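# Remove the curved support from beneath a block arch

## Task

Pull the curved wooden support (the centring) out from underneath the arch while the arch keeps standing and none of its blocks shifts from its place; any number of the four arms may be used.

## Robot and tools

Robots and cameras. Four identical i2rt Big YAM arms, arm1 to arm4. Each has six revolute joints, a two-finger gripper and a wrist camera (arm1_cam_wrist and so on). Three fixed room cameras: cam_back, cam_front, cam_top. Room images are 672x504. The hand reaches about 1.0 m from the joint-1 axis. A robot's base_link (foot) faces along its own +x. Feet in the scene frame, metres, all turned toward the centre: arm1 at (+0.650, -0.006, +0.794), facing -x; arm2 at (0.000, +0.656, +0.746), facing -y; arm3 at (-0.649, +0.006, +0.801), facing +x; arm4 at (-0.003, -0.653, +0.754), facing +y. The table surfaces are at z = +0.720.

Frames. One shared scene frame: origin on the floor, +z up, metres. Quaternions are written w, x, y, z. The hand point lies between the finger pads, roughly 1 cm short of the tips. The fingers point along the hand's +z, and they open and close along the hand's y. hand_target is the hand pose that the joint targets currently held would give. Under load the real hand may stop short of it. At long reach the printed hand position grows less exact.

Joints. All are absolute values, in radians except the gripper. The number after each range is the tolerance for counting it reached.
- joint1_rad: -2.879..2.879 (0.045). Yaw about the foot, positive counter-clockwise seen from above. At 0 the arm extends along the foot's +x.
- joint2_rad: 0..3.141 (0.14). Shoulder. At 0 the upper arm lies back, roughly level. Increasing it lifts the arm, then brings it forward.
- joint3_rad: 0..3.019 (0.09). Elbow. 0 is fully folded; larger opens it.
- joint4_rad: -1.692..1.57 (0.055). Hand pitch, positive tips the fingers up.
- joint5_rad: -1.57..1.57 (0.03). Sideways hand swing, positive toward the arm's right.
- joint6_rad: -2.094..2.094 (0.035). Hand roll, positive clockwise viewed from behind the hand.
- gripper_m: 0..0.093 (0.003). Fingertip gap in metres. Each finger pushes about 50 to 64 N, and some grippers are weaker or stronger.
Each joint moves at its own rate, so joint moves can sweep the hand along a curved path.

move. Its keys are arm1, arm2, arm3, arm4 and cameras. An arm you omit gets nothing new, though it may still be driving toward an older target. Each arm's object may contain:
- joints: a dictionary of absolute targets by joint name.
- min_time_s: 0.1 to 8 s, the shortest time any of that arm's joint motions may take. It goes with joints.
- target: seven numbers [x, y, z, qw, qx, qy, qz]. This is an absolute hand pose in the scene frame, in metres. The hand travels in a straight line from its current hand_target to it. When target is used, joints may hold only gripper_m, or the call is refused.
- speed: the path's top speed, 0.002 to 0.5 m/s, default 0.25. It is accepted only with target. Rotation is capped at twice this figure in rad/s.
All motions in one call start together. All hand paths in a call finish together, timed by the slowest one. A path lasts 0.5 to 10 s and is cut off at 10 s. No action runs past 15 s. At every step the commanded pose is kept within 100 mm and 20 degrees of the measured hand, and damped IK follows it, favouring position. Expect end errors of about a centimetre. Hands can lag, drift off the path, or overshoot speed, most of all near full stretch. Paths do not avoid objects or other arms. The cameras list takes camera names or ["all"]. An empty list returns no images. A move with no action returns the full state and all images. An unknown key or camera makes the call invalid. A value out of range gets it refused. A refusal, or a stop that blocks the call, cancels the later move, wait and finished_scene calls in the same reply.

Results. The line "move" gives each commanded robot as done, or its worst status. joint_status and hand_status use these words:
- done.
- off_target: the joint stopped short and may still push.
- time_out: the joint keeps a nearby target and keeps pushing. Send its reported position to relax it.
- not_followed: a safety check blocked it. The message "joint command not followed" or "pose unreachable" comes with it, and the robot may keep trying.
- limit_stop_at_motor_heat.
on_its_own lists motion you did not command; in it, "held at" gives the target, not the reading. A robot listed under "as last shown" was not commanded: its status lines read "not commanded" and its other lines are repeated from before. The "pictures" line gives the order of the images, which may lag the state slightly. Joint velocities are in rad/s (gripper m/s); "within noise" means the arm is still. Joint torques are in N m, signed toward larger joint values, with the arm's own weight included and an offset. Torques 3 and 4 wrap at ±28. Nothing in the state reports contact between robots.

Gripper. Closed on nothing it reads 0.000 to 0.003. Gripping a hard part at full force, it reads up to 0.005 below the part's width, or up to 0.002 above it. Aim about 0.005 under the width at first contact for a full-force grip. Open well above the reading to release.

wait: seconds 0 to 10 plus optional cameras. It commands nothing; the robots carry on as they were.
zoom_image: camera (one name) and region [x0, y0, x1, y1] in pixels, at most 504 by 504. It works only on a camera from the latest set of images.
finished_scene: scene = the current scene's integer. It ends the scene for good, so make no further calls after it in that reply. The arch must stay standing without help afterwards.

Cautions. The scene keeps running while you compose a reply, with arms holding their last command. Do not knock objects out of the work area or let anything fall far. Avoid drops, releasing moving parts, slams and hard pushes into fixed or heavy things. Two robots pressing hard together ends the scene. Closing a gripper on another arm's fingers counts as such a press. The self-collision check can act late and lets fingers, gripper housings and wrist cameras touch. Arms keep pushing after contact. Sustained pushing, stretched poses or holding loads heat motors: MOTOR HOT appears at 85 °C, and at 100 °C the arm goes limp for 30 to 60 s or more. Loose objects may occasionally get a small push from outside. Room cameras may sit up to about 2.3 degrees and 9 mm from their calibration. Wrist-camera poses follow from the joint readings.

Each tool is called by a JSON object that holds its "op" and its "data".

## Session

{"op": "move", "data": {}}

Scene clock: 0.00 s.
Joint torques (N m): no reading
Motor temperatures (°C): arm1=[36 34 36 30 28 30 31] | arm2=[36 31 32 31 33 28 28] | arm3=[30 38 34 31 29 29 34] | arm4=[33 32 32 35 32 27 33]
Heat: arm1: hottest joint1_rad 36 °C; arm2: hottest joint1_rad 36 °C; arm3: hottest joint2_rad 38 °C; arm4: hottest joint4_rad 35 °C.
Joint velocities: within noise
arm1.joint_positions: joint1_rad=-0.792 joint2_rad=+0.597 joint3_rad=+1.317 joint4_rad=-1.235 joint5_rad=+0.036 joint6_rad=+0.139 gripper_m=+0.09396
arm1.joint_status: not commanded
arm1.hand: x=+0.4866 y=+0.1760 z=+1.3259 quat_wxyz=(-0.185, +0.761, -0.404, -0.473) (m; scene frame)
arm1.hand_target: x=+0.4882 y=+0.1742 z=+1.3369 quat_wxyz=(-0.188, +0.755, -0.401, -0.483) (m; scene frame)
arm1.hand_status: not commanded
arm2.joint_positions: joint1_rad=+0.031 joint2_rad=+0.603 joint3_rad=+1.457 joint4_rad=-1.387 joint5_rad=-0.263 joint6_rad=+0.761 gripper_m=+0.09396
arm2.joint_status: not commanded
arm2.hand: x=+0.0421 y=+0.4486 z=+1.3126 quat_wxyz=(-0.497, -0.768, -0.393, +0.094) (m; scene frame)
arm2.hand_target: x=+0.0421 y=+0.4516 z=+1.3209 quat_wxyz=(-0.505, -0.763, -0.391, +0.098) (m; scene frame)
arm2.hand_status: not commanded
arm3.joint_positions: joint1_rad=+0.554 joint2_rad=+0.643 joint3_rad=+1.438 joint4_rad=-1.241 joint5_rad=+0.294 joint6_rad=+0.554 gripper_m=+0.09396
arm3.joint_status: not commanded
arm3.hand: x=-0.4138 y=+0.1037 z=+1.3791 quat_wxyz=(-0.507, -0.061, -0.841, -0.178) (m; scene frame)
arm3.hand_target: x=-0.4167 y=+0.1018 z=+1.3926 quat_wxyz=(-0.517, -0.063, -0.833, -0.186) (m; scene frame)
arm3.hand_status: not commanded
arm4.joint_positions: joint1_rad=-0.454 joint2_rad=+0.631 joint3_rad=+1.450 joint4_rad=-1.565 joint5_rad=-0.075 joint6_rad=-0.150 gripper_m=+0.09396
arm4.joint_status: not commanded
arm4.hand: x=+0.0668 y=-0.4724 z=+1.2759 quat_wxyz=(-0.346, +0.552, -0.728, -0.214) (m; scene frame)
arm4.hand_target: x=+0.0658 y=-0.4742 z=+1.2836 quat_wxyz=(-0.354, +0.550, -0.724, -0.218) (m; scene frame)
arm4.hand_status: not commanded
pictures: arm1_cam_wrist, arm2_cam_wrist, arm3_cam_wrist, arm4_cam_wrist, cam_back, cam_front, cam_top
camera_calibration:
arm1_cam_wrist: T_world_to_cam=[[0.797319, 0.596147, -0.0942867, -0.368986], [0.509163, -0.748247, -0.4253, 0.451023], [-0.324091, 0.291093, -0.900128, 1.42768], [0, 0, 0, 1]] pos_world=[0.527254, 0.141859, 1.44212]
arm2_cam_wrist: T_world_to_cam=[[-0.701394, 0.201794, -0.683612, 0.835716], [0.409312, 0.899214, -0.154522, -0.212758], [0.583532, -0.388191, -0.713301, 1.21205], [0, 0, 0, 1]] pos_world=[-0.0340186, 0.493179, 1.40298]
arm3_cam_wrist: T_world_to_cam=[[0.0879263, -0.924112, -0.371868, 0.64589], [-0.911985, 0.0754847, -0.403218, 0.172778], [0.400689, 0.374592, -0.83614, 1.40781], [0, 0, 0, 1]] pos_world=[-0.463312, 0.0564809, 1.48697]
arm4_cam_wrist: T_world_to_cam=[[0.951578, -0.295641, 0.084239, -0.312856], [-0.273853, -0.939752, -0.204623, -0.161551], [0.139659, 0.171646, -0.975209, 1.44366], [0, 0, 0, 1]] pos_world=[0.0518457, -0.492109, 1.40116]

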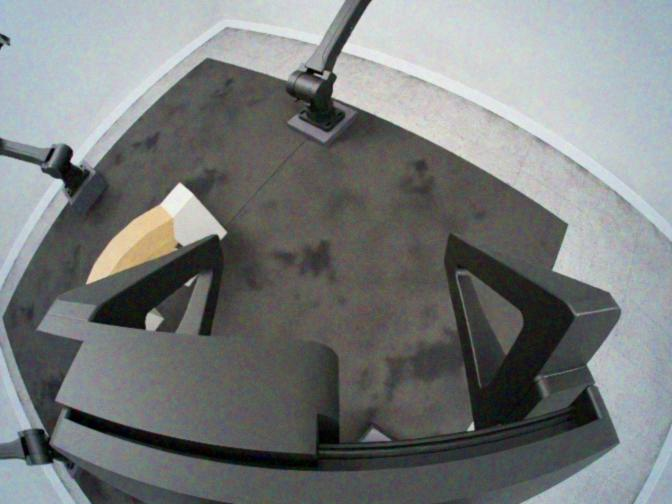

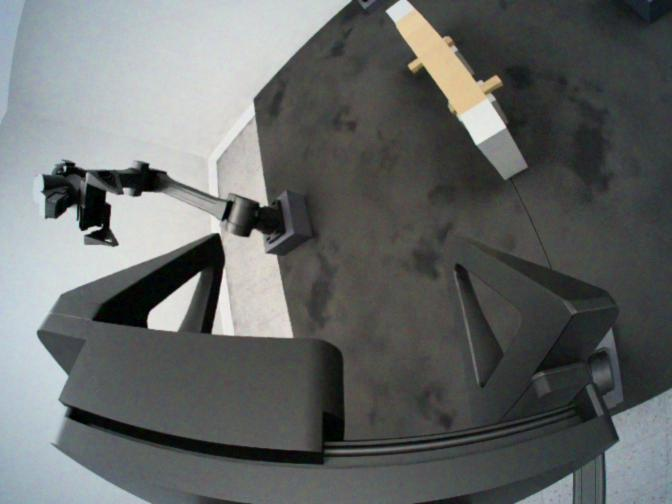

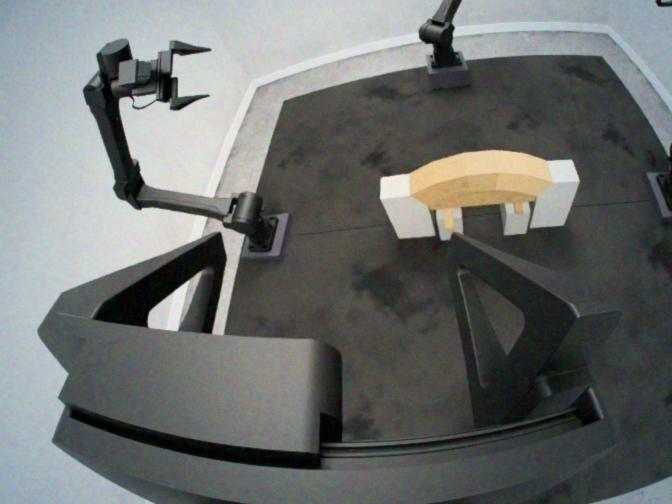

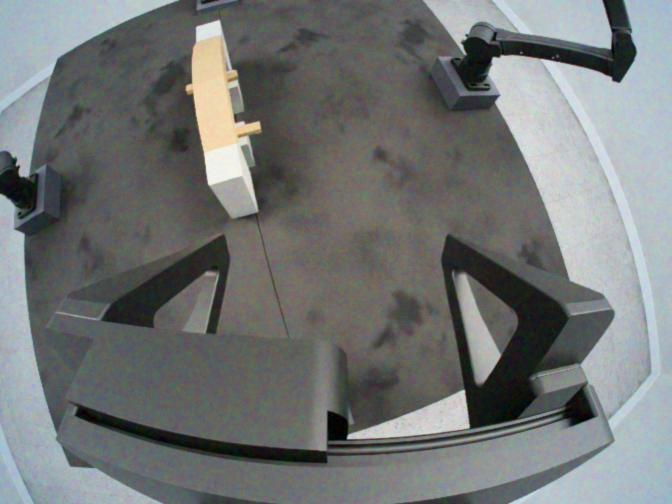

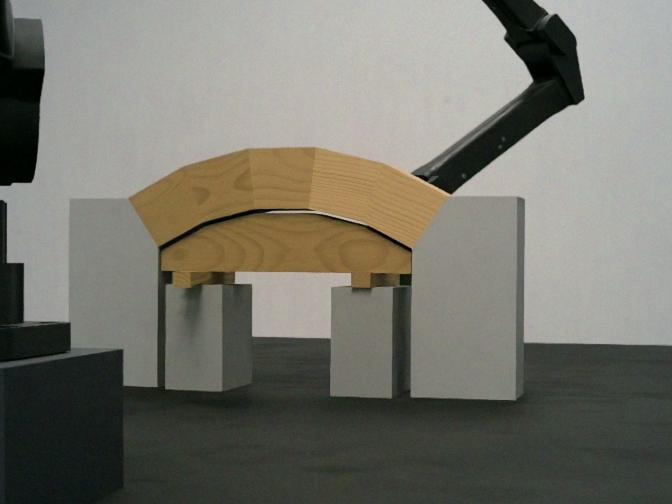

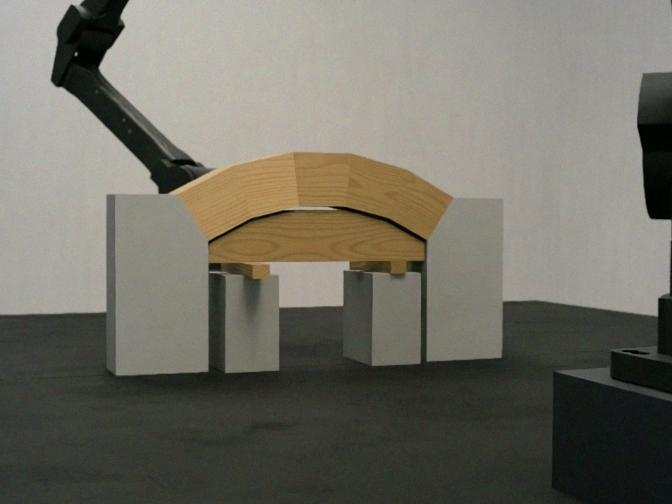

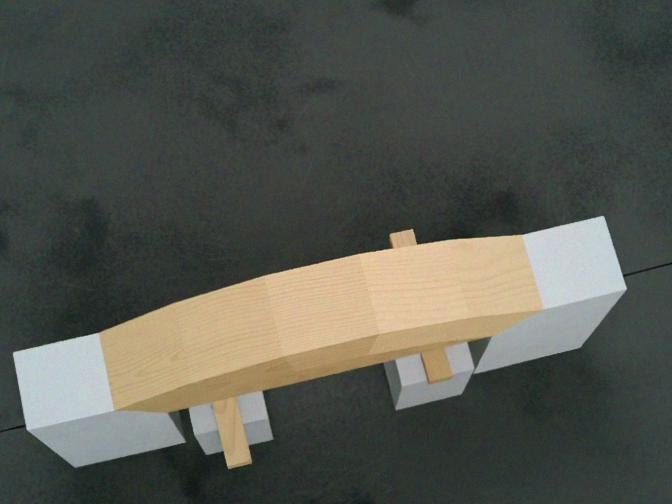

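{"op": "zoom_image", "data": {"camera": "cam_back", "region": [150, 230, 430, 330]}}

{"op": "zoom_image", "data": {"camera": "cam_front", "region": [190, 220, 440, 320]}}

{"op": "zoom_image", "data": {"camera": "cam_top", "region": [170, 220, 510, 480]}}

Scaled by 1.800 from the camera's 672x504 image, which has a finer 960x720 frame.

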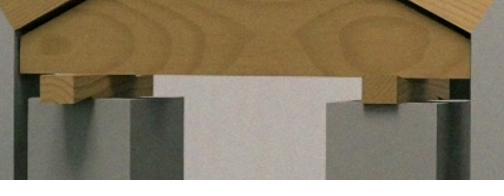

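Scaled by 2.016 from the camera's 672x504 image, which has a finer 960x720 frame.

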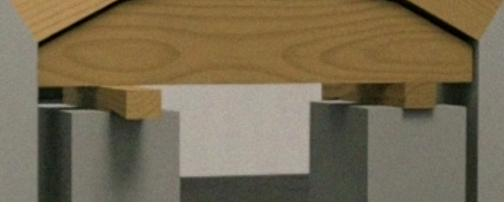

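Scaled by 1.482 from the camera's 672x504 image, which has a finer 960x720 frame.

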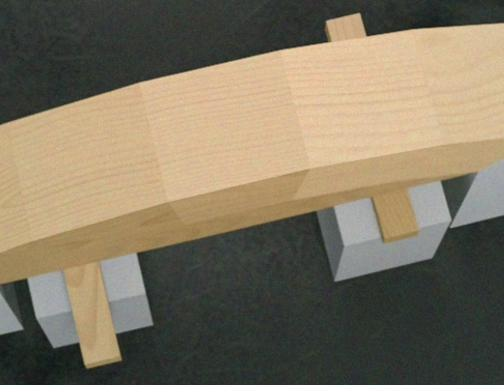

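{"op": "zoom_image", "data": {"camera": "cam_back", "region": [155, 262, 245, 302]}}

{"op": "zoom_image", "data": {"camera": "cam_back", "region": [325, 262, 415, 302]}}

{"op": "zoom_image", "data": {"camera": "cam_front", "region": [200, 250, 290, 290]}}

{"op": "zoom_image", "data": {"camera": "cam_front", "region": [340, 250, 430, 290]}}

{"op": "zoom_image", "data": {"camera": "arm3_cam_wrist", "region": [370, 140, 590, 250]}}

{"op": "zoom_image", "data": {"camera": "arm4_cam_wrist", "region": [160, 10, 290, 220]}}

Scaled by 5.600 from the camera's 672x504 image, which has a finer 960x720 frame.

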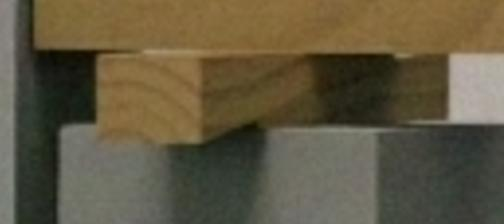

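Scaled by 5.600 from the camera's 672x504 image, which has a finer 960x720 frame.

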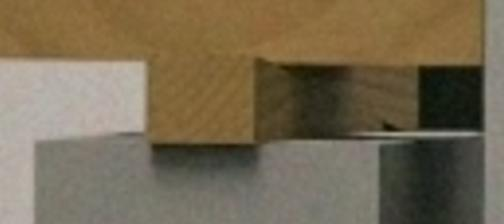

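Scaled by 5.600 from the camera's 672x504 image, which has a finer 960x720 frame.

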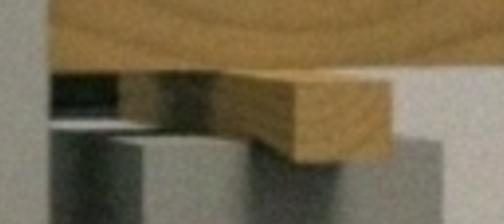

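Scaled by 5.600 from the camera's 672x504 image, which has a finer 960x720 frame.

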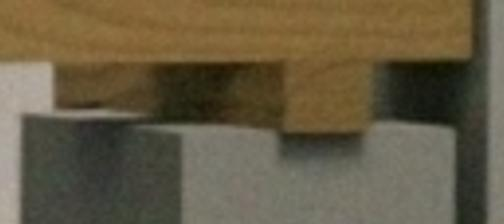

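Scaled by 2.291 from the camera's 672x504 image, which has a finer 960x720 frame.

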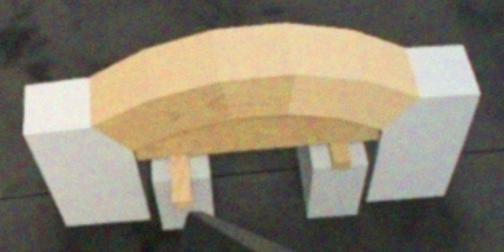

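Scaled by 2.400 from the camera's 672x504 image, which has a finer 960x720 frame.

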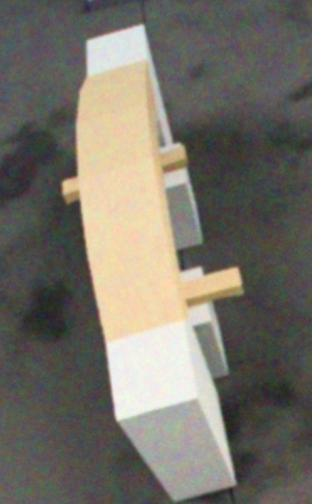

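{"op": "move", "data": {"arm1": {"target": [0.25, -0.02, 0.91, 0.0049, -0.7071, 0.0049, 0.7071], "speed": 0.5, "joints": {"gripper_m": 0.094}}, "arm3": {"target": [-0.22, 0.005, 0.90, 0.5035, 0.5035, 0.4965, 0.4965], "speed": 0.5, "joints": {"gripper_m": 0.093}}, "cameras": []}}

{"op": "move", "data": {"arm1": {"target": [0.075, -0.02, 0.882, 0.0049, -0.7071, 0.0049, 0.7071], "speed": 0.25}, "arm3": {"target": [-0.17, 0.005, 0.872, 0.5035, 0.5035, 0.4965, 0.4965], "speed": 0.25}, "cameras": ["cam_top", "cam_back", "cam_front", "arm1_cam_wrist", "arm3_cam_wrist"]}}

Scene clock: 7.97 s.
Joint torques (N m): arm1=[-0.03 -4.42 2.63 3.6 -0.12 -0.24] | arm2=[1.26 3.96 9.36 2.25 -0.02 -0.05] | arm3=[0.56 -6.77 3.3 2.26 0.28 0.1] | arm4=[-0.67 4.13 8.58 2.22 -0.02 0.01]
Motor temperatures (°C): arm1=[36 33 37 30 28 30 31] | arm2=[36 31 32 31 32 28 28] | arm3=[30 38 35 31 29 29 34] | arm4=[33 32 32 35 32 27 33]
Heat: arm1: hottest joint3_rad 37 °C; arm2: hottest joint1_rad 36 °C; arm3: hottest joint2_rad 38 °C; arm4: hottest joint4_rad 35 °C.
move: arm1 done; arm3 done
Joint velocities: within noise
arm1.joint_positions: joint1_rad=+0.091 joint2_rad=+1.680 joint3_rad=+0.151 joint4_rad=+1.501 joint5_rad=+0.087 joint6_rad=+0.022 gripper_m=+0.09396
arm1.joint_status: all done
arm1.hand: x=+0.2568 y=-0.0174 z=+0.9066 quat_wxyz=(-0.004, +0.715, -0.011, -0.699) (m; scene frame)
arm1.hand_target: x=+0.2502 y=-0.0200 z=+0.9100 quat_wxyz=(-0.005, +0.707, -0.005, -0.707) (m; scene frame)
arm1.hand_status: done (0.008 m and 1.6 deg from the pose sent, 0.517 m and 57.8 deg at the start; pose on its path clipped on 6 of 94 steps)
arm2, arm4: as last shown
arm3.joint_positions: joint1_rad=-0.044 joint2_rad=+1.785 joint3_rad=+0.228 joint4_rad=+1.536 joint5_rad=+0.016 joint6_rad=+1.568 gripper_m=+0.09309
arm3.joint_status: all done
arm3.hand: x=-0.2266 y=+0.0010 z=+0.8965 quat_wxyz=(-0.500, -0.510, -0.504, -0.485) (m; scene frame)
arm3.hand_target: x=-0.2202 y=+0.0050 z=+0.9001 quat_wxyz=(-0.502, -0.505, -0.498, -0.495) (m; scene frame)
arm3.hand_status: done (0.008 m and 1.8 deg from the pose sent, 0.526 m and 75.2 deg at the start; pose on its path clipped on 18 of 94 steps; a joint's target at an end of its range on 27 of 94 steps)
pictures: none
No camera images: "cameras" was empty.

Scene clock: 9.47 s.
Joint torques (N m): arm1=[-1.49 -10.34 4.88 1.76 -0.12 -0.25] | arm2=[1.38 3.84 9.37 2.32 -0.02 -0.06] | arm3=[0.5 -8.76 3.21 2.24 0.27 0.09] | arm4=[-0.85 3.9 8.65 2.03 -0.03 0.01]
Motor temperatures (°C): arm1=[36 34 37 30 28 30 31] | arm2=[36 31 33 31 32 28 28] | arm3=[30 38 35 31 29 29 34] | arm4=[33 32 32 35 32 27 33]
Heat: arm1: hottest joint3_rad 37 °C; arm2: hottest joint1_rad 36 °C; arm3: hottest joint2_rad 38 °C; arm4: hottest joint4_rad 35 °C.
move: arm1 off_target; arm3 done
Joint velocities: within noise
arm1.joint_positions: joint1_rad=+0.078 joint2_rad=+1.930 joint3_rad=+0.623 joint4_rad=+1.318 joint5_rad=+0.057 joint6_rad=+0.021 gripper_m=+0.09396
arm1.joint_status: not commanded
arm1.hand: x=+0.0852 y=-0.0264 z=+0.8910 quat_wxyz=(+0.003, +0.702, -0.006, -0.712) (m; scene frame)
arm1.hand_target: x=+0.0757 y=-0.0199 z=+0.8822 quat_wxyz=(-0.005, +0.707, -0.005, -0.707) (m; scene frame)
arm1.hand_status: off_target (0.015 m and 1.2 deg from the pose sent, 0.184 m and 1.6 deg at the start)
arm2, arm4: as last shown
arm3.joint_positions: joint1_rad=-0.044 joint2_rad=+1.935 joint3_rad=+0.376 joint4_rad=+1.536 joint5_rad=+0.016 joint6_rad=+1.568 gripper_m=+0.09309
arm3.joint_status: not commanded
arm3.hand: x=-0.1758 y=+0.0006 z=+0.8698 quat_wxyz=(-0.500, -0.510, -0.505, -0.485) (m; scene frame)
arm3.hand_target: x=-0.1701 y=+0.0049 z=+0.8722 quat_wxyz=(-0.501, -0.506, -0.498, -0.494) (m; scene frame)
arm3.hand_status: done (0.008 m and 1.9 deg from the pose sent, 0.062 m and 1.8 deg at the start; a joint's target at an end of its range on 44 of 45 steps)
pictures: arm1_cam_wrist, arm3_cam_wrist, cam_back, cam_front, cam_top
camera_calibration:
arm1_cam_wrist: T_world_to_cam=[[0.0174959, 0.999764, -0.0128948, 0.0353056], [0.569006, -0.0205607, -0.822076, 0.686625], [-0.822147, 0.00704576, -0.569231, 0.705183], [0, 0, 0, 1]] pos_world=[0.188453, -0.0261484, 0.966326]
arm3_cam_wrist: T_world_to_cam=[[-0.0167562, -0.00478621, -0.999848, 0.867516], [-0.592584, 0.805486, 0.00607514, -0.108051], [0.805334, 0.592596, -0.0163331, 0.283248], [0, 0, 0, 1]] pos_world=[-0.277602, -0.0766654, 0.872667]

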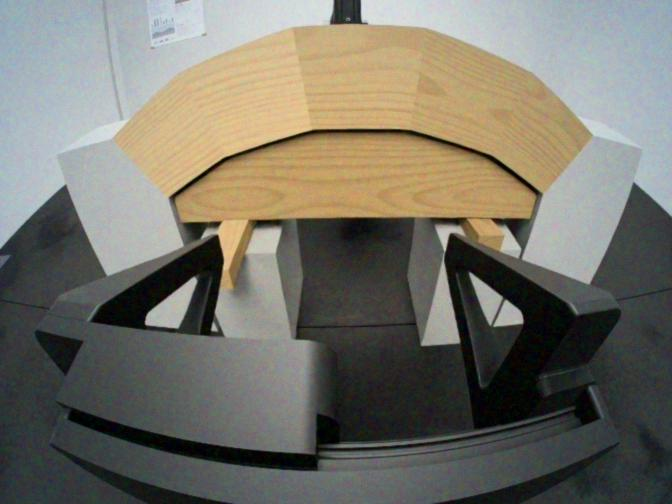

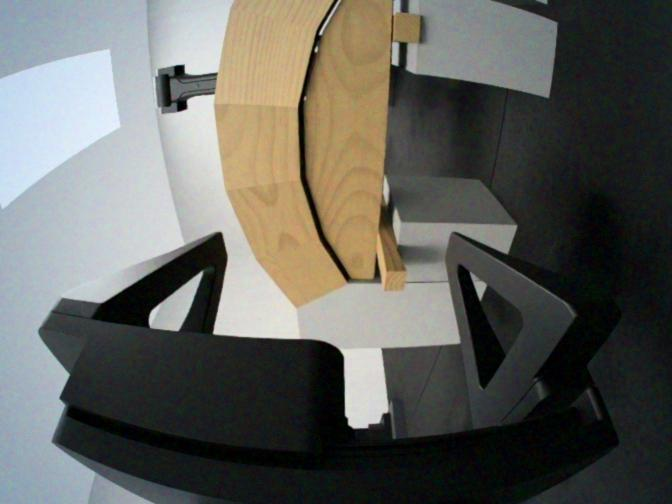

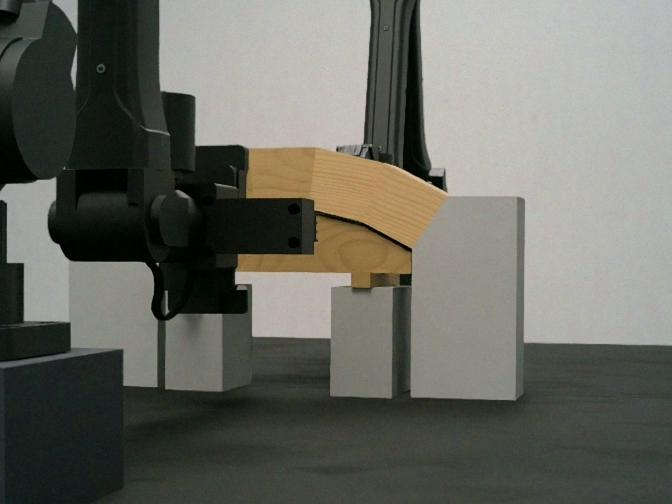

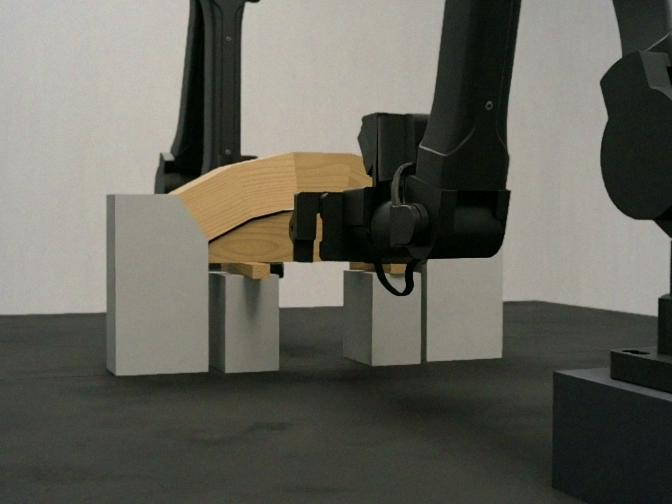

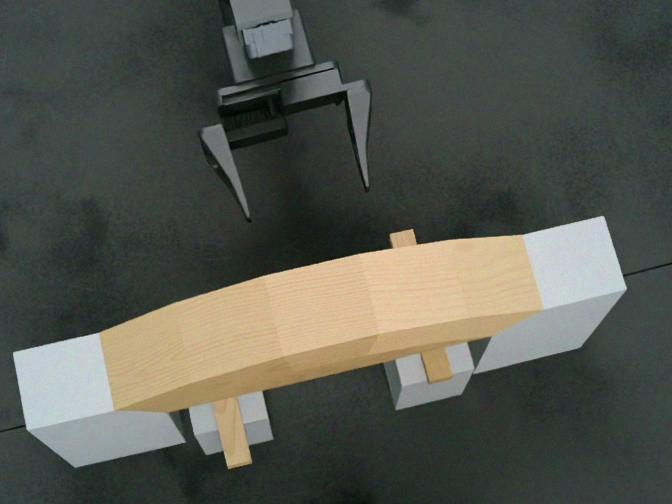

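{"op": "move", "data": {"arm1": {"target": [-0.028, -0.02, 0.88, 0.0049, -0.7071, 0.0049, 0.7071], "speed": 0.08}, "cameras": ["cam_top", "cam_back", "cam_front", "arm1_cam_wrist", "arm3_cam_wrist"]}}

Scene clock: 11.90 s.
Joint torques (N m): arm1=[-1.61 -13.45 6.91 1.61 -0.1 -0.23] | arm2=[1.14 3.55 9.36 2.28 -0.02 -0.07] | arm3=[0.62 -8.88 3.22 2.22 0.26 0.1] | arm4=[-1.38 3.9 8.57 1.98 -0.01 0.01]
Motor temperatures (°C): arm1=[36 34 37 30 28 30 31] | arm2=[36 31 33 31 32 28 28] | arm3=[30 38 35 31 29 29 34] | arm4=[33 32 32 35 32 27 33]
Heat: arm1: hottest joint3_rad 37 °C; arm2: hottest joint1_rad 36 °C; arm3: hottest joint2_rad 38 °C; arm4: hottest joint4_rad 35 °C.
move: arm1 off_target
Joint velocities: within noise
arm1.joint_positions: joint1_rad=+0.070 joint2_rad=+2.043 joint3_rad=+0.911 joint4_rad=+1.137 joint5_rad=+0.048 joint6_rad=+0.021 gripper_m=+0.09396
arm1.joint_status: not commanded
arm1.hand: x=-0.0138 y=-0.0280 z=+0.8889 quat_wxyz=(+0.003, +0.704, -0.005, -0.710) (m; scene frame)
arm1.hand_target: x=-0.0268 y=-0.0199 z=+0.8800 quat_wxyz=(-0.005, +0.707, -0.005, -0.707) (m; scene frame)
arm1.hand_status: off_target (0.019 m and 1.1 deg from the pose sent, 0.114 m and 1.2 deg at the start)
arm2, arm3, arm4: as last shown
pictures: arm1_cam_wrist, arm3_cam_wrist, cam_back, cam_front, cam_top
camera_calibration:
arm1_cam_wrist: T_world_to_cam=[[0.0168217, 0.999785, -0.0121064, 0.0378224], [0.573092, -0.0195628, -0.819257, 0.738794], [-0.819318, 0.00684322, -0.573298, 0.626233], [0, 0, 0, 1]] pos_world=[0.0890508, -0.0276468, 0.964739]
arm3_cam_wrist: T_world_to_cam=[[-0.0167562, -0.00478621, -0.999848, 0.867516], [-0.592584, 0.805486, 0.00607514, -0.108051], [0.805334, 0.592596, -0.0163331, 0.283248], [0, 0, 0, 1]] pos_world=[-0.277602, -0.0766654, 0.872667]

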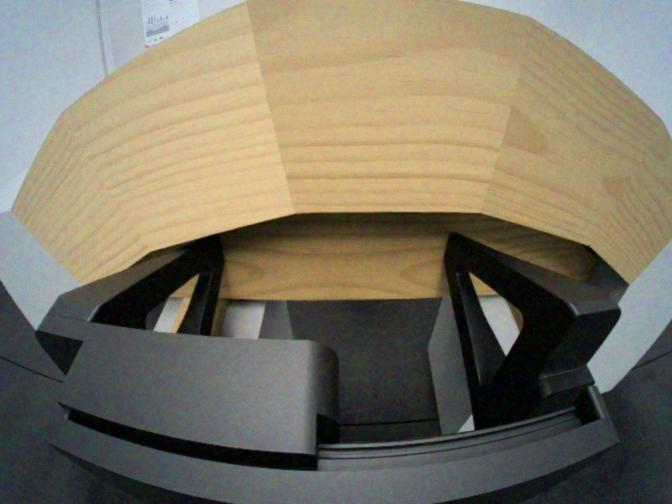

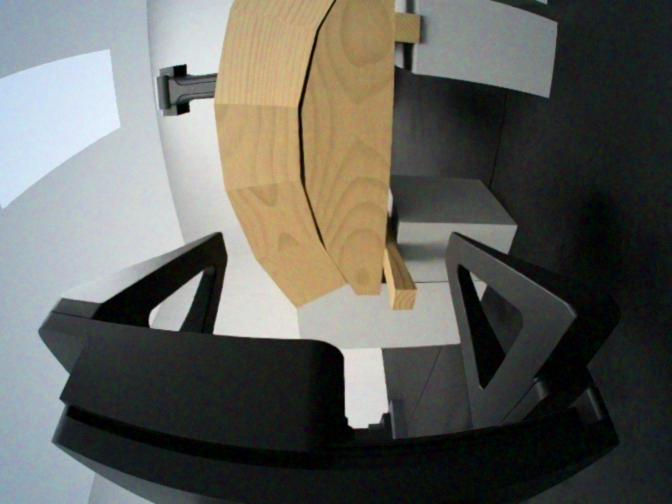

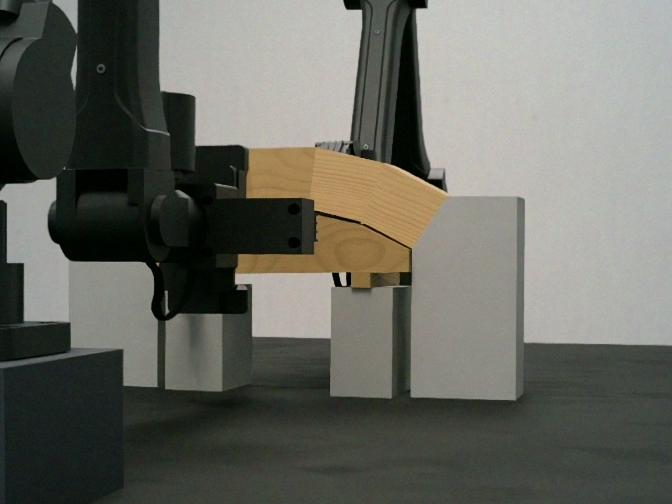

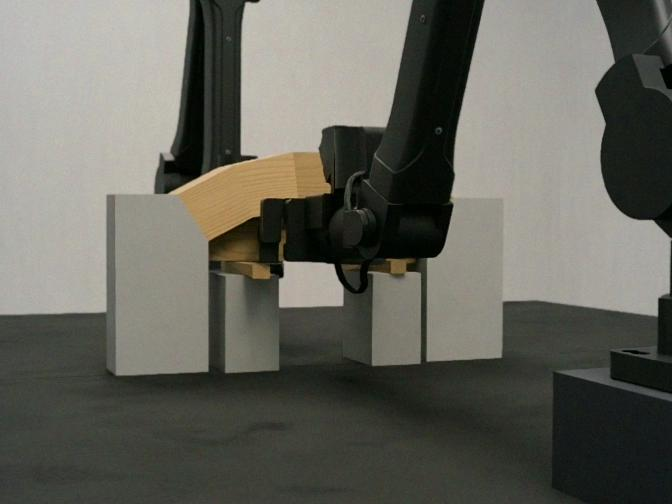

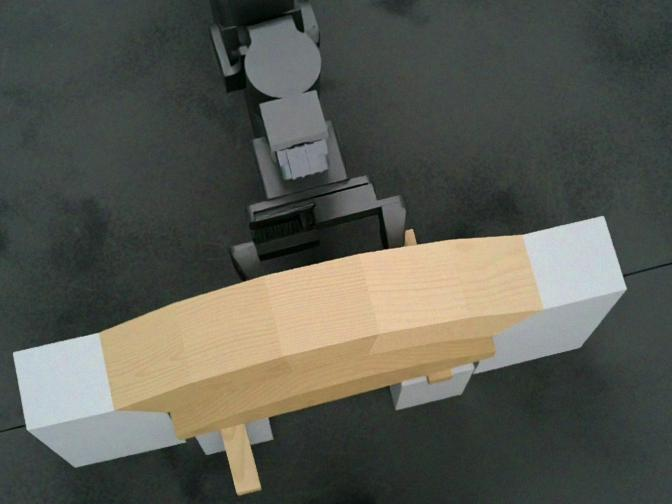

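{"op": "move", "data": {"arm3": {"target": [-0.046, 0.003, 0.868, 0.5035, 0.5035, 0.4965, 0.4965], "speed": 0.15}, "cameras": ["cam_back", "arm3_cam_wrist"]}}

Scene clock: 14.53 s.
Joint torques (N m): arm1=[-1.55 -13.39 7.01 1.58 -0.11 -0.24] | arm2=[1.2 3.66 9.36 2.26 -0.03 -0.05] | arm3=[0.15 -11.87 7.02 0.77 0.01 0.08] | arm4=[-1.32 4.25 8.57 2.14 0 0.04]
Motor temperatures (°C): arm1=[36 34 37 30 28 30 31] | arm2=[36 31 33 31 32 28 28] | arm3=[30 38 36 31 29 29 34] | arm4=[33 32 33 35 32 27 33]
Heat: arm1: hottest joint3_rad 37 °C; arm2: hottest joint1_rad 36 °C; arm3: hottest joint2_rad 38 °C; arm4: hottest joint4_rad 35 °C.
move: arm3 off_target
Joint velocities: within noise
arm1.joint_positions: joint1_rad=+0.070 joint2_rad=+2.043 joint3_rad=+0.912 joint4_rad=+1.137 joint5_rad=+0.048 joint6_rad=+0.021 gripper_m=+0.09396
arm1.joint_status: not commanded
arm1.hand: x=-0.0140 y=-0.0280 z=+0.8891 quat_wxyz=(+0.003, +0.704, -0.005, -0.711) (m; scene frame)
arm1.hand_target: x=-0.0269 y=-0.0199 z=+0.8801 quat_wxyz=(-0.005, +0.707, -0.005, -0.707) (m; scene frame)
arm1.hand_status: not commanded
arm2, arm4: as last shown
arm3.joint_positions: joint1_rad=-0.044 joint2_rad=+2.016 joint3_rad=+0.701 joint4_rad=+1.324 joint5_rad=+0.016 joint6_rad=+1.568 gripper_m=+0.09309
arm3.joint_status: not commanded
arm3.hand: x=-0.0576 y=+0.0000 z=+0.8719 quat_wxyz=(-0.508, -0.503, -0.497, -0.493) (m; scene frame)
arm3.hand_target: x=-0.0465 y=+0.0029 z=+0.8682 quat_wxyz=(-0.504, -0.504, -0.496, -0.496) (m; scene frame)
arm3.hand_status: off_target (0.013 m and 0.7 deg from the pose sent, 0.130 m and 1.9 deg at the start)
pictures: arm3_cam_wrist, cam_back
camera_calibration:
arm3_cam_wrist: T_world_to_cam=[[0.0149501, -0.00463986, -0.999877, 0.873559], [-0.592684, 0.805336, -0.0125989, -0.0212488], [0.805296, 0.5928, 0.00928987, 0.166044], [0, 0, 0, 1]] pos_world=[-0.159368, -0.0772654, 0.871641]

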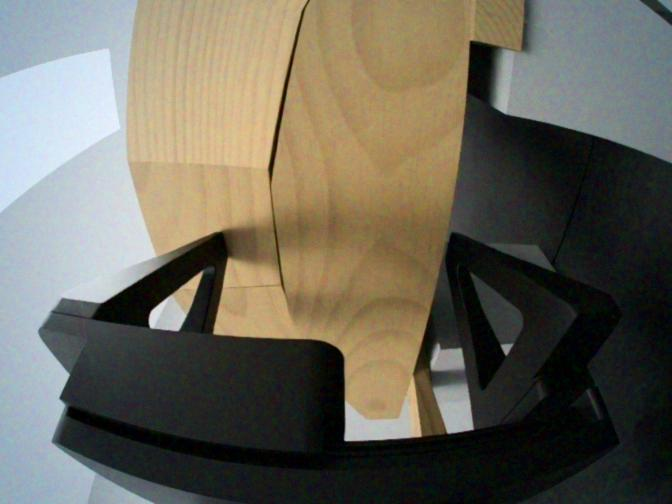

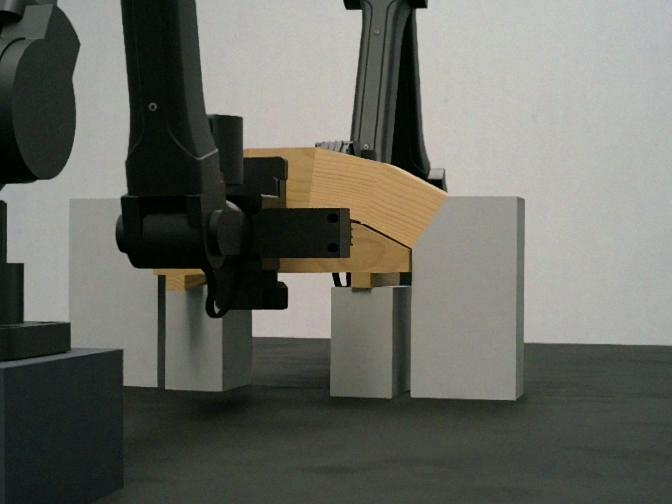

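{"op": "move", "data": {"arm3": {"joints": {"gripper_m": 0.052}}, "cameras": ["arm3_cam_wrist", "cam_back"]}}

Scene clock: 15.40 s.
Joint torques (N m): arm1=[-1.55 -13.51 6.89 1.63 -0.08 -0.22] | arm2=[1.14 3.72 9.35 2.25 -0.01 -0.07] | arm3=[0.03 -13.04 6.95 1.16 0.03 0.1] | arm4=[-0.97 4.13 8.58 2.14 0 0.01]
Motor temperatures (°C): arm1=[36 34 37 30 28 30 31] | arm2=[36 31 33 31 32 28 28] | arm3=[30 38 36 31 29 29 34] | arm4=[33 32 33 35 32 27 33]
Heat: arm1: hottest joint3_rad 37 °C; arm2: hottest joint1_rad 36 °C; arm3: hottest joint2_rad 38 °C; arm4: hottest joint4_rad 35 °C.
move: arm3 off_target
Joint velocities: within noise
arm1.joint_positions: joint1_rad=+0.070 joint2_rad=+2.045 joint3_rad=+0.913 joint4_rad=+1.136 joint5_rad=+0.047 joint6_rad=+0.020 gripper_m=+0.09396
arm1.joint_status: not commanded
arm1.hand: x=-0.0144 y=-0.0281 z=+0.8881 quat_wxyz=(+0.003, +0.704, -0.005, -0.710) (m; scene frame)
arm1.hand_target: x=-0.0268 y=-0.0200 z=+0.8802 quat_wxyz=(-0.005, +0.707, -0.005, -0.707) (m; scene frame)
arm1.hand_status: not commanded
arm2, arm4: as last shown
arm3.joint_positions: joint1_rad=-0.044 joint2_rad=+2.028 joint3_rad=+0.701 joint4_rad=+1.314 joint5_rad=+0.016 joint6_rad=+1.568 gripper_m=+0.05697
arm3.joint_status: gripper_m off_target (ended at +0.05700, target +0.05200)
arm3.hand: x=-0.0583 y=+0.0000 z=+0.8632 quat_wxyz=(-0.503, -0.508, -0.502, -0.487) (m; scene frame)
arm3.hand_target: x=-0.0465 y=+0.0029 z=+0.8683 quat_wxyz=(-0.504, -0.503, -0.496, -0.497) (m; scene frame)
arm3.hand_status: not commanded
pictures: arm3_cam_wrist, cam_back
camera_calibration:
arm3_cam_wrist: T_world_to_cam=[[-0.00570192, -0.00525714, -0.99997, 0.863614], [-0.593002, 0.8052, -0.000851824, -0.0319818], [0.805181, 0.592979, -0.00770868, 0.181386], [0, 0, 0, 1]] pos_world=[-0.160089, -0.0772662, 0.864959]

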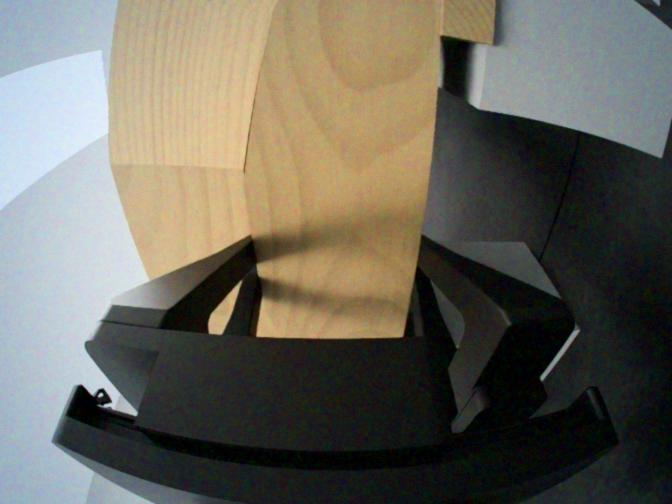

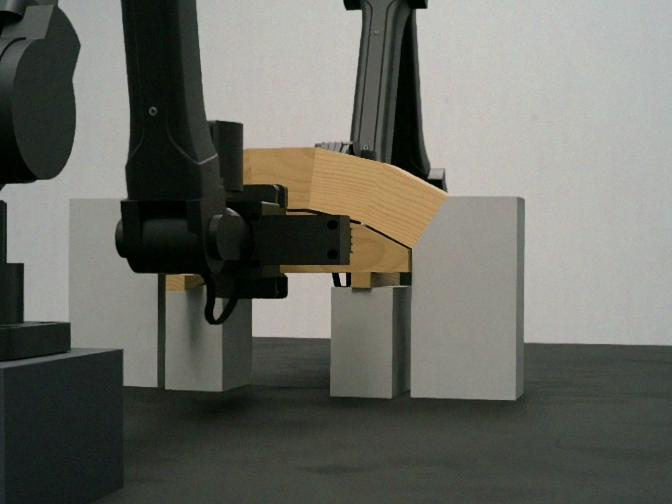

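{"op": "move", "data": {"arm3": {"target": [-0.085, 0.002, 0.877, 0.5035, 0.5035, 0.4965, 0.4965], "speed": 0.06}, "arm1": {"target": [0.08, -0.02, 0.881, 0.0049, -0.7071, 0.0049, 0.7071], "speed": 0.15}, "cameras": ["arm3_cam_wrist", "cam_back", "cam_top"]}}

Scene clock: 17.30 s.
Joint torques (N m): arm1=[-0.85 -14.51 2.11 3.59 0.1 -0.22] | arm2=[0.97 3.84 9.36 2.28 -0.02 -0.05] | arm3=[-0.15 -15.03 2.71 2.14 0.11 0.21] | arm4=[-1.49 4.01 8.68 2.03 0.04 0.03]
Motor temperatures (°C): arm1=[36 34 37 30 28 30 31] | arm2=[36 31 33 31 32 28 28] | arm3=[30 38 36 31 29 29 34] | arm4=[33 32 33 35 32 27 33]
Heat: arm1: hottest joint3_rad 37 °C; arm2: hottest joint1_rad 36 °C; arm3: hottest joint2_rad 38 °C; arm4: hottest joint4_rad 35 °C.
move: arm1 off_target; arm3 off_target
Joint velocities: within noise
arm1.joint_positions: joint1_rad=+0.070 joint2_rad=+1.979 joint3_rad=+0.649 joint4_rad=+1.290 joint5_rad=+0.052 joint6_rad=+0.020 gripper_m=+0.09396
arm1.joint_status: not commanded
arm1.hand: x=+0.0776 y=-0.0231 z=+0.8663 quat_wxyz=(+0.001, +0.720, -0.006, -0.694) (m; scene frame)
arm1.hand_target: x=+0.0799 y=-0.0201 z=+0.8807 quat_wxyz=(-0.005, +0.707, -0.005, -0.707) (m; scene frame)
arm1.hand_status: off_target (0.015 m and 2.2 deg from the pose sent, 0.095 m and 1.0 deg at the start)
arm2, arm4: as last shown
arm3.joint_positions: joint1_rad=-0.044 joint2_rad=+2.001 joint3_rad=+0.632 joint4_rad=+1.343 joint5_rad=+0.010 joint6_rad=+1.558 gripper_m=+0.05697
arm3.joint_status: not commanded
arm3.hand: x=-0.0828 y=+0.0011 z=+0.8622 quat_wxyz=(-0.500, -0.507, -0.509, -0.483) (m; scene frame)
arm3.hand_target: x=-0.0849 y=+0.0019 z=+0.8767 quat_wxyz=(-0.503, -0.503, -0.497, -0.496) (m; scene frame)
arm3.hand_status: off_target (0.015 m and 2.2 deg from the pose sent, 0.030 m and 1.3 deg at the start)
pictures: arm3_cam_wrist, cam_back, cam_top
camera_calibration:
arm3_cam_wrist: T_world_to_cam=[[-0.0199884, -0.015017, -0.999687, 0.861096], [-0.597428, 0.801922, -0.000100818, -0.0483199], [0.801673, 0.59724, -0.0250007, 0.21509], [0, 0, 0, 1]] pos_world=[-0.184088, -0.0767804, 0.866199]

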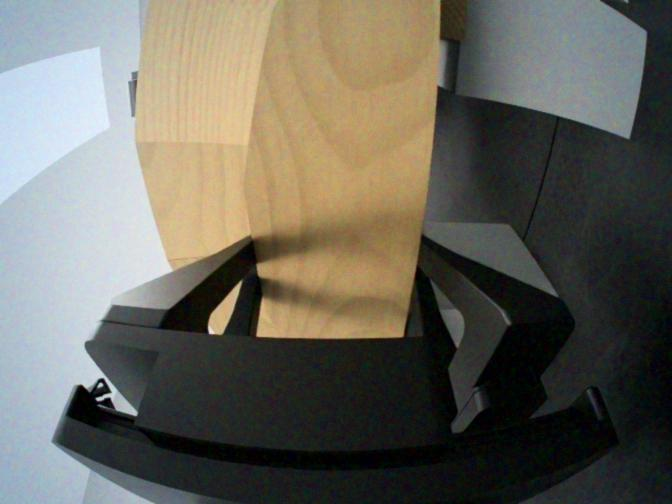

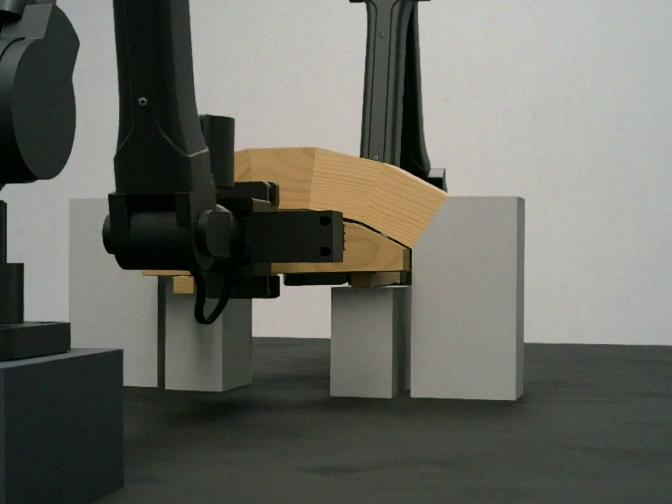

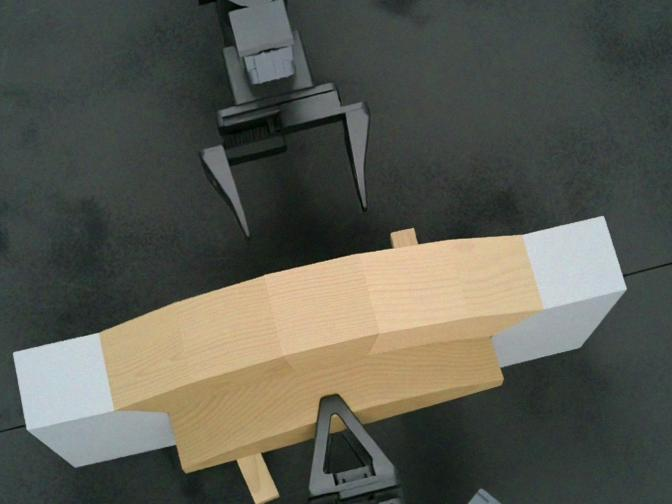

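{"op": "move", "data": {"arm3": {"target": [-0.085, 0.002, 0.885, 0.5035, 0.5035, 0.4965, 0.4965], "speed": 0.06}, "cameras": ["cam_back"]}}

{"op": "zoom_image", "data": {"camera": "cam_back", "region": [110, 190, 450, 320]}}

Scene clock: 18.60 s.
Joint torques (N m): arm1=[-0.91 -14.45 2.07 3.56 0.11 -0.23] | arm2=[0.97 3.72 9.36 2.32 -0.01 -0.05] | arm3=[-0.38 -16.21 3.55 1.43 0.11 0.2] | arm4=[-0.79 4.6 8.55 2.02 -0.01 0.03]
Motor temperatures (°C): arm1=[36 34 37 30 28 30 31] | arm2=[36 31 33 31 32 28 28] | arm3=[30 38 36 31 29 29 34] | arm4=[33 32 33 35 32 27 33]
Heat: arm1: hottest joint3_rad 37 °C; arm2: hottest joint1_rad 36 °C; arm3: hottest joint2_rad 38 °C; arm4: hottest joint4_rad 35 °C.
move: arm3 off_target
Joint velocities: within noise
arm1, arm2, arm4: as last shown
arm3.joint_positions: joint1_rad=-0.044 joint2_rad=+1.988 joint3_rad=+0.618 joint4_rad=+1.338 joint5_rad=+0.010 joint6_rad=+1.558 gripper_m=+0.05697
arm3.joint_status: not commanded
arm3.hand: x=-0.0872 y=+0.0012 z=+0.8635 quat_wxyz=(-0.498, -0.509, -0.511, -0.481) (m; scene frame)
arm3.hand_target: x=-0.0851 y=+0.0019 z=+0.8847 quat_wxyz=(-0.504, -0.503, -0.496, -0.497) (m; scene frame)
arm3.hand_status: off_target (0.022 m and 2.5 deg from the pose sent, 0.023 m and 2.2 deg at the start)
pictures: cam_back

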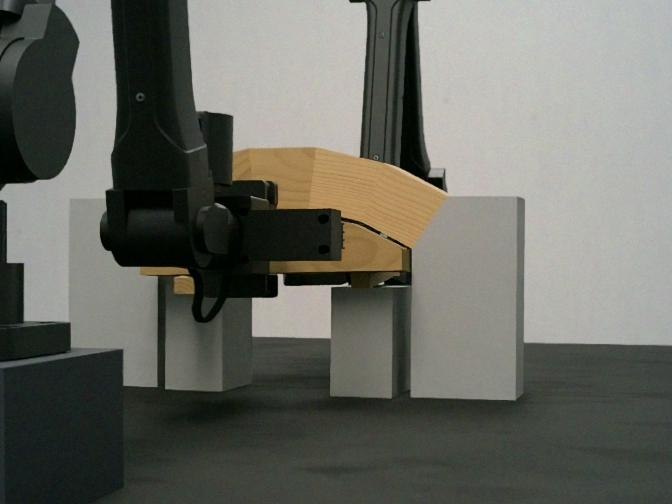

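Scaled by 1.482 from the camera's 672x504 image, which has a finer 960x720 frame.

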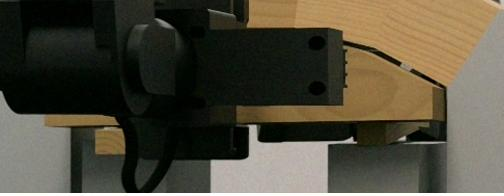

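{"op": "move", "data": {"arm3": {"target": [-0.115, 0.003, 0.888, 0.5035, 0.5035, 0.4965, 0.4965], "speed": 0.08}, "cameras": ["cam_back", "cam_top"]}}

Scene clock: 19.93 s.
Joint torques (N m): arm1=[-0.73 -14.68 2.07 3.56 0.11 -0.23] | arm2=[1.08 3.84 9.32 2.3 -0.02 -0.06] | arm3=[0.15 -14.45 3.3 2.67 0.23 0.13] | arm4=[-0.79 4.19 8.59 2.09 0.01 0.05]
Motor temperatures (°C): arm1=[36 34 37 30 28 30 31] | arm2=[36 31 33 31 32 28 28] | arm3=[30 38 36 31 29 29 34] | arm4=[33 32 33 35 32 27 33]
Heat: arm1: hottest joint3_rad 37 °C; arm2: hottest joint1_rad 36 °C; arm3: hottest joint2_rad 38 °C; arm4: hottest joint4_rad 35 °C.
move: arm3 off_target
Joint velocities: within noise
arm1: as last shown
arm2.joint_positions: joint1_rad=+0.031 joint2_rad=+0.603 joint3_rad=+1.457 joint4_rad=-1.387 joint5_rad=-0.263 joint6_rad=+0.761 gripper_m=+0.09396
arm2.joint_status: not commanded
arm2.hand: x=+0.0421 y=+0.4486 z=+1.3126 quat_wxyz=(-0.497, -0.768, -0.393, +0.094) (m; scene frame)
arm2.hand_target: x=+0.0421 y=+0.4516 z=+1.3209 quat_wxyz=(-0.505, -0.763, -0.391, +0.098) (m; scene frame)
arm2.hand_status: not commanded
arm3.joint_positions: joint1_rad=-0.044 joint2_rad=+1.950 joint3_rad=+0.530 joint4_rad=+1.359 joint5_rad=+0.010 joint6_rad=+1.558 gripper_m=+0.05697
arm3.joint_status: not commanded
arm3.hand: x=-0.1187 y=+0.0013 z=+0.8612 quat_wxyz=(-0.491, -0.516, -0.518, -0.474) (m; scene frame)
arm3.hand_target: x=-0.1153 y=+0.0029 z=+0.8875 quat_wxyz=(-0.503, -0.503, -0.497, -0.497) (m; scene frame)
arm3.hand_status: off_target (0.027 m and 4.1 deg from the pose sent, 0.037 m and 2.6 deg at the start)
arm4.joint_positions: joint1_rad=-0.454 joint2_rad=+0.631 joint3_rad=+1.450 joint4_rad=-1.565 joint5_rad=-0.075 joint6_rad=-0.150 gripper_m=+0.09396
arm4.joint_status: not commanded
arm4.hand: x=+0.0668 y=-0.4724 z=+1.2759 quat_wxyz=(-0.346, +0.552, -0.728, -0.214) (m; scene frame)
arm4.hand_target: x=+0.0658 y=-0.4742 z=+1.2836 quat_wxyz=(-0.354, +0.550, -0.724, -0.218) (m; scene frame)
arm4.hand_status: not commanded
pictures: cam_back, cam_top

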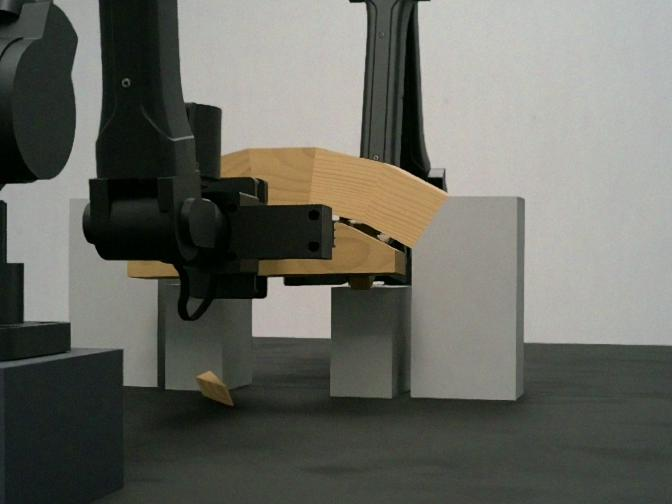

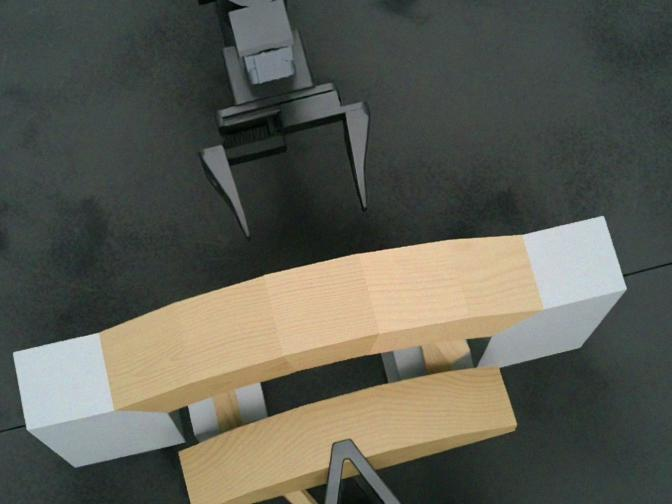

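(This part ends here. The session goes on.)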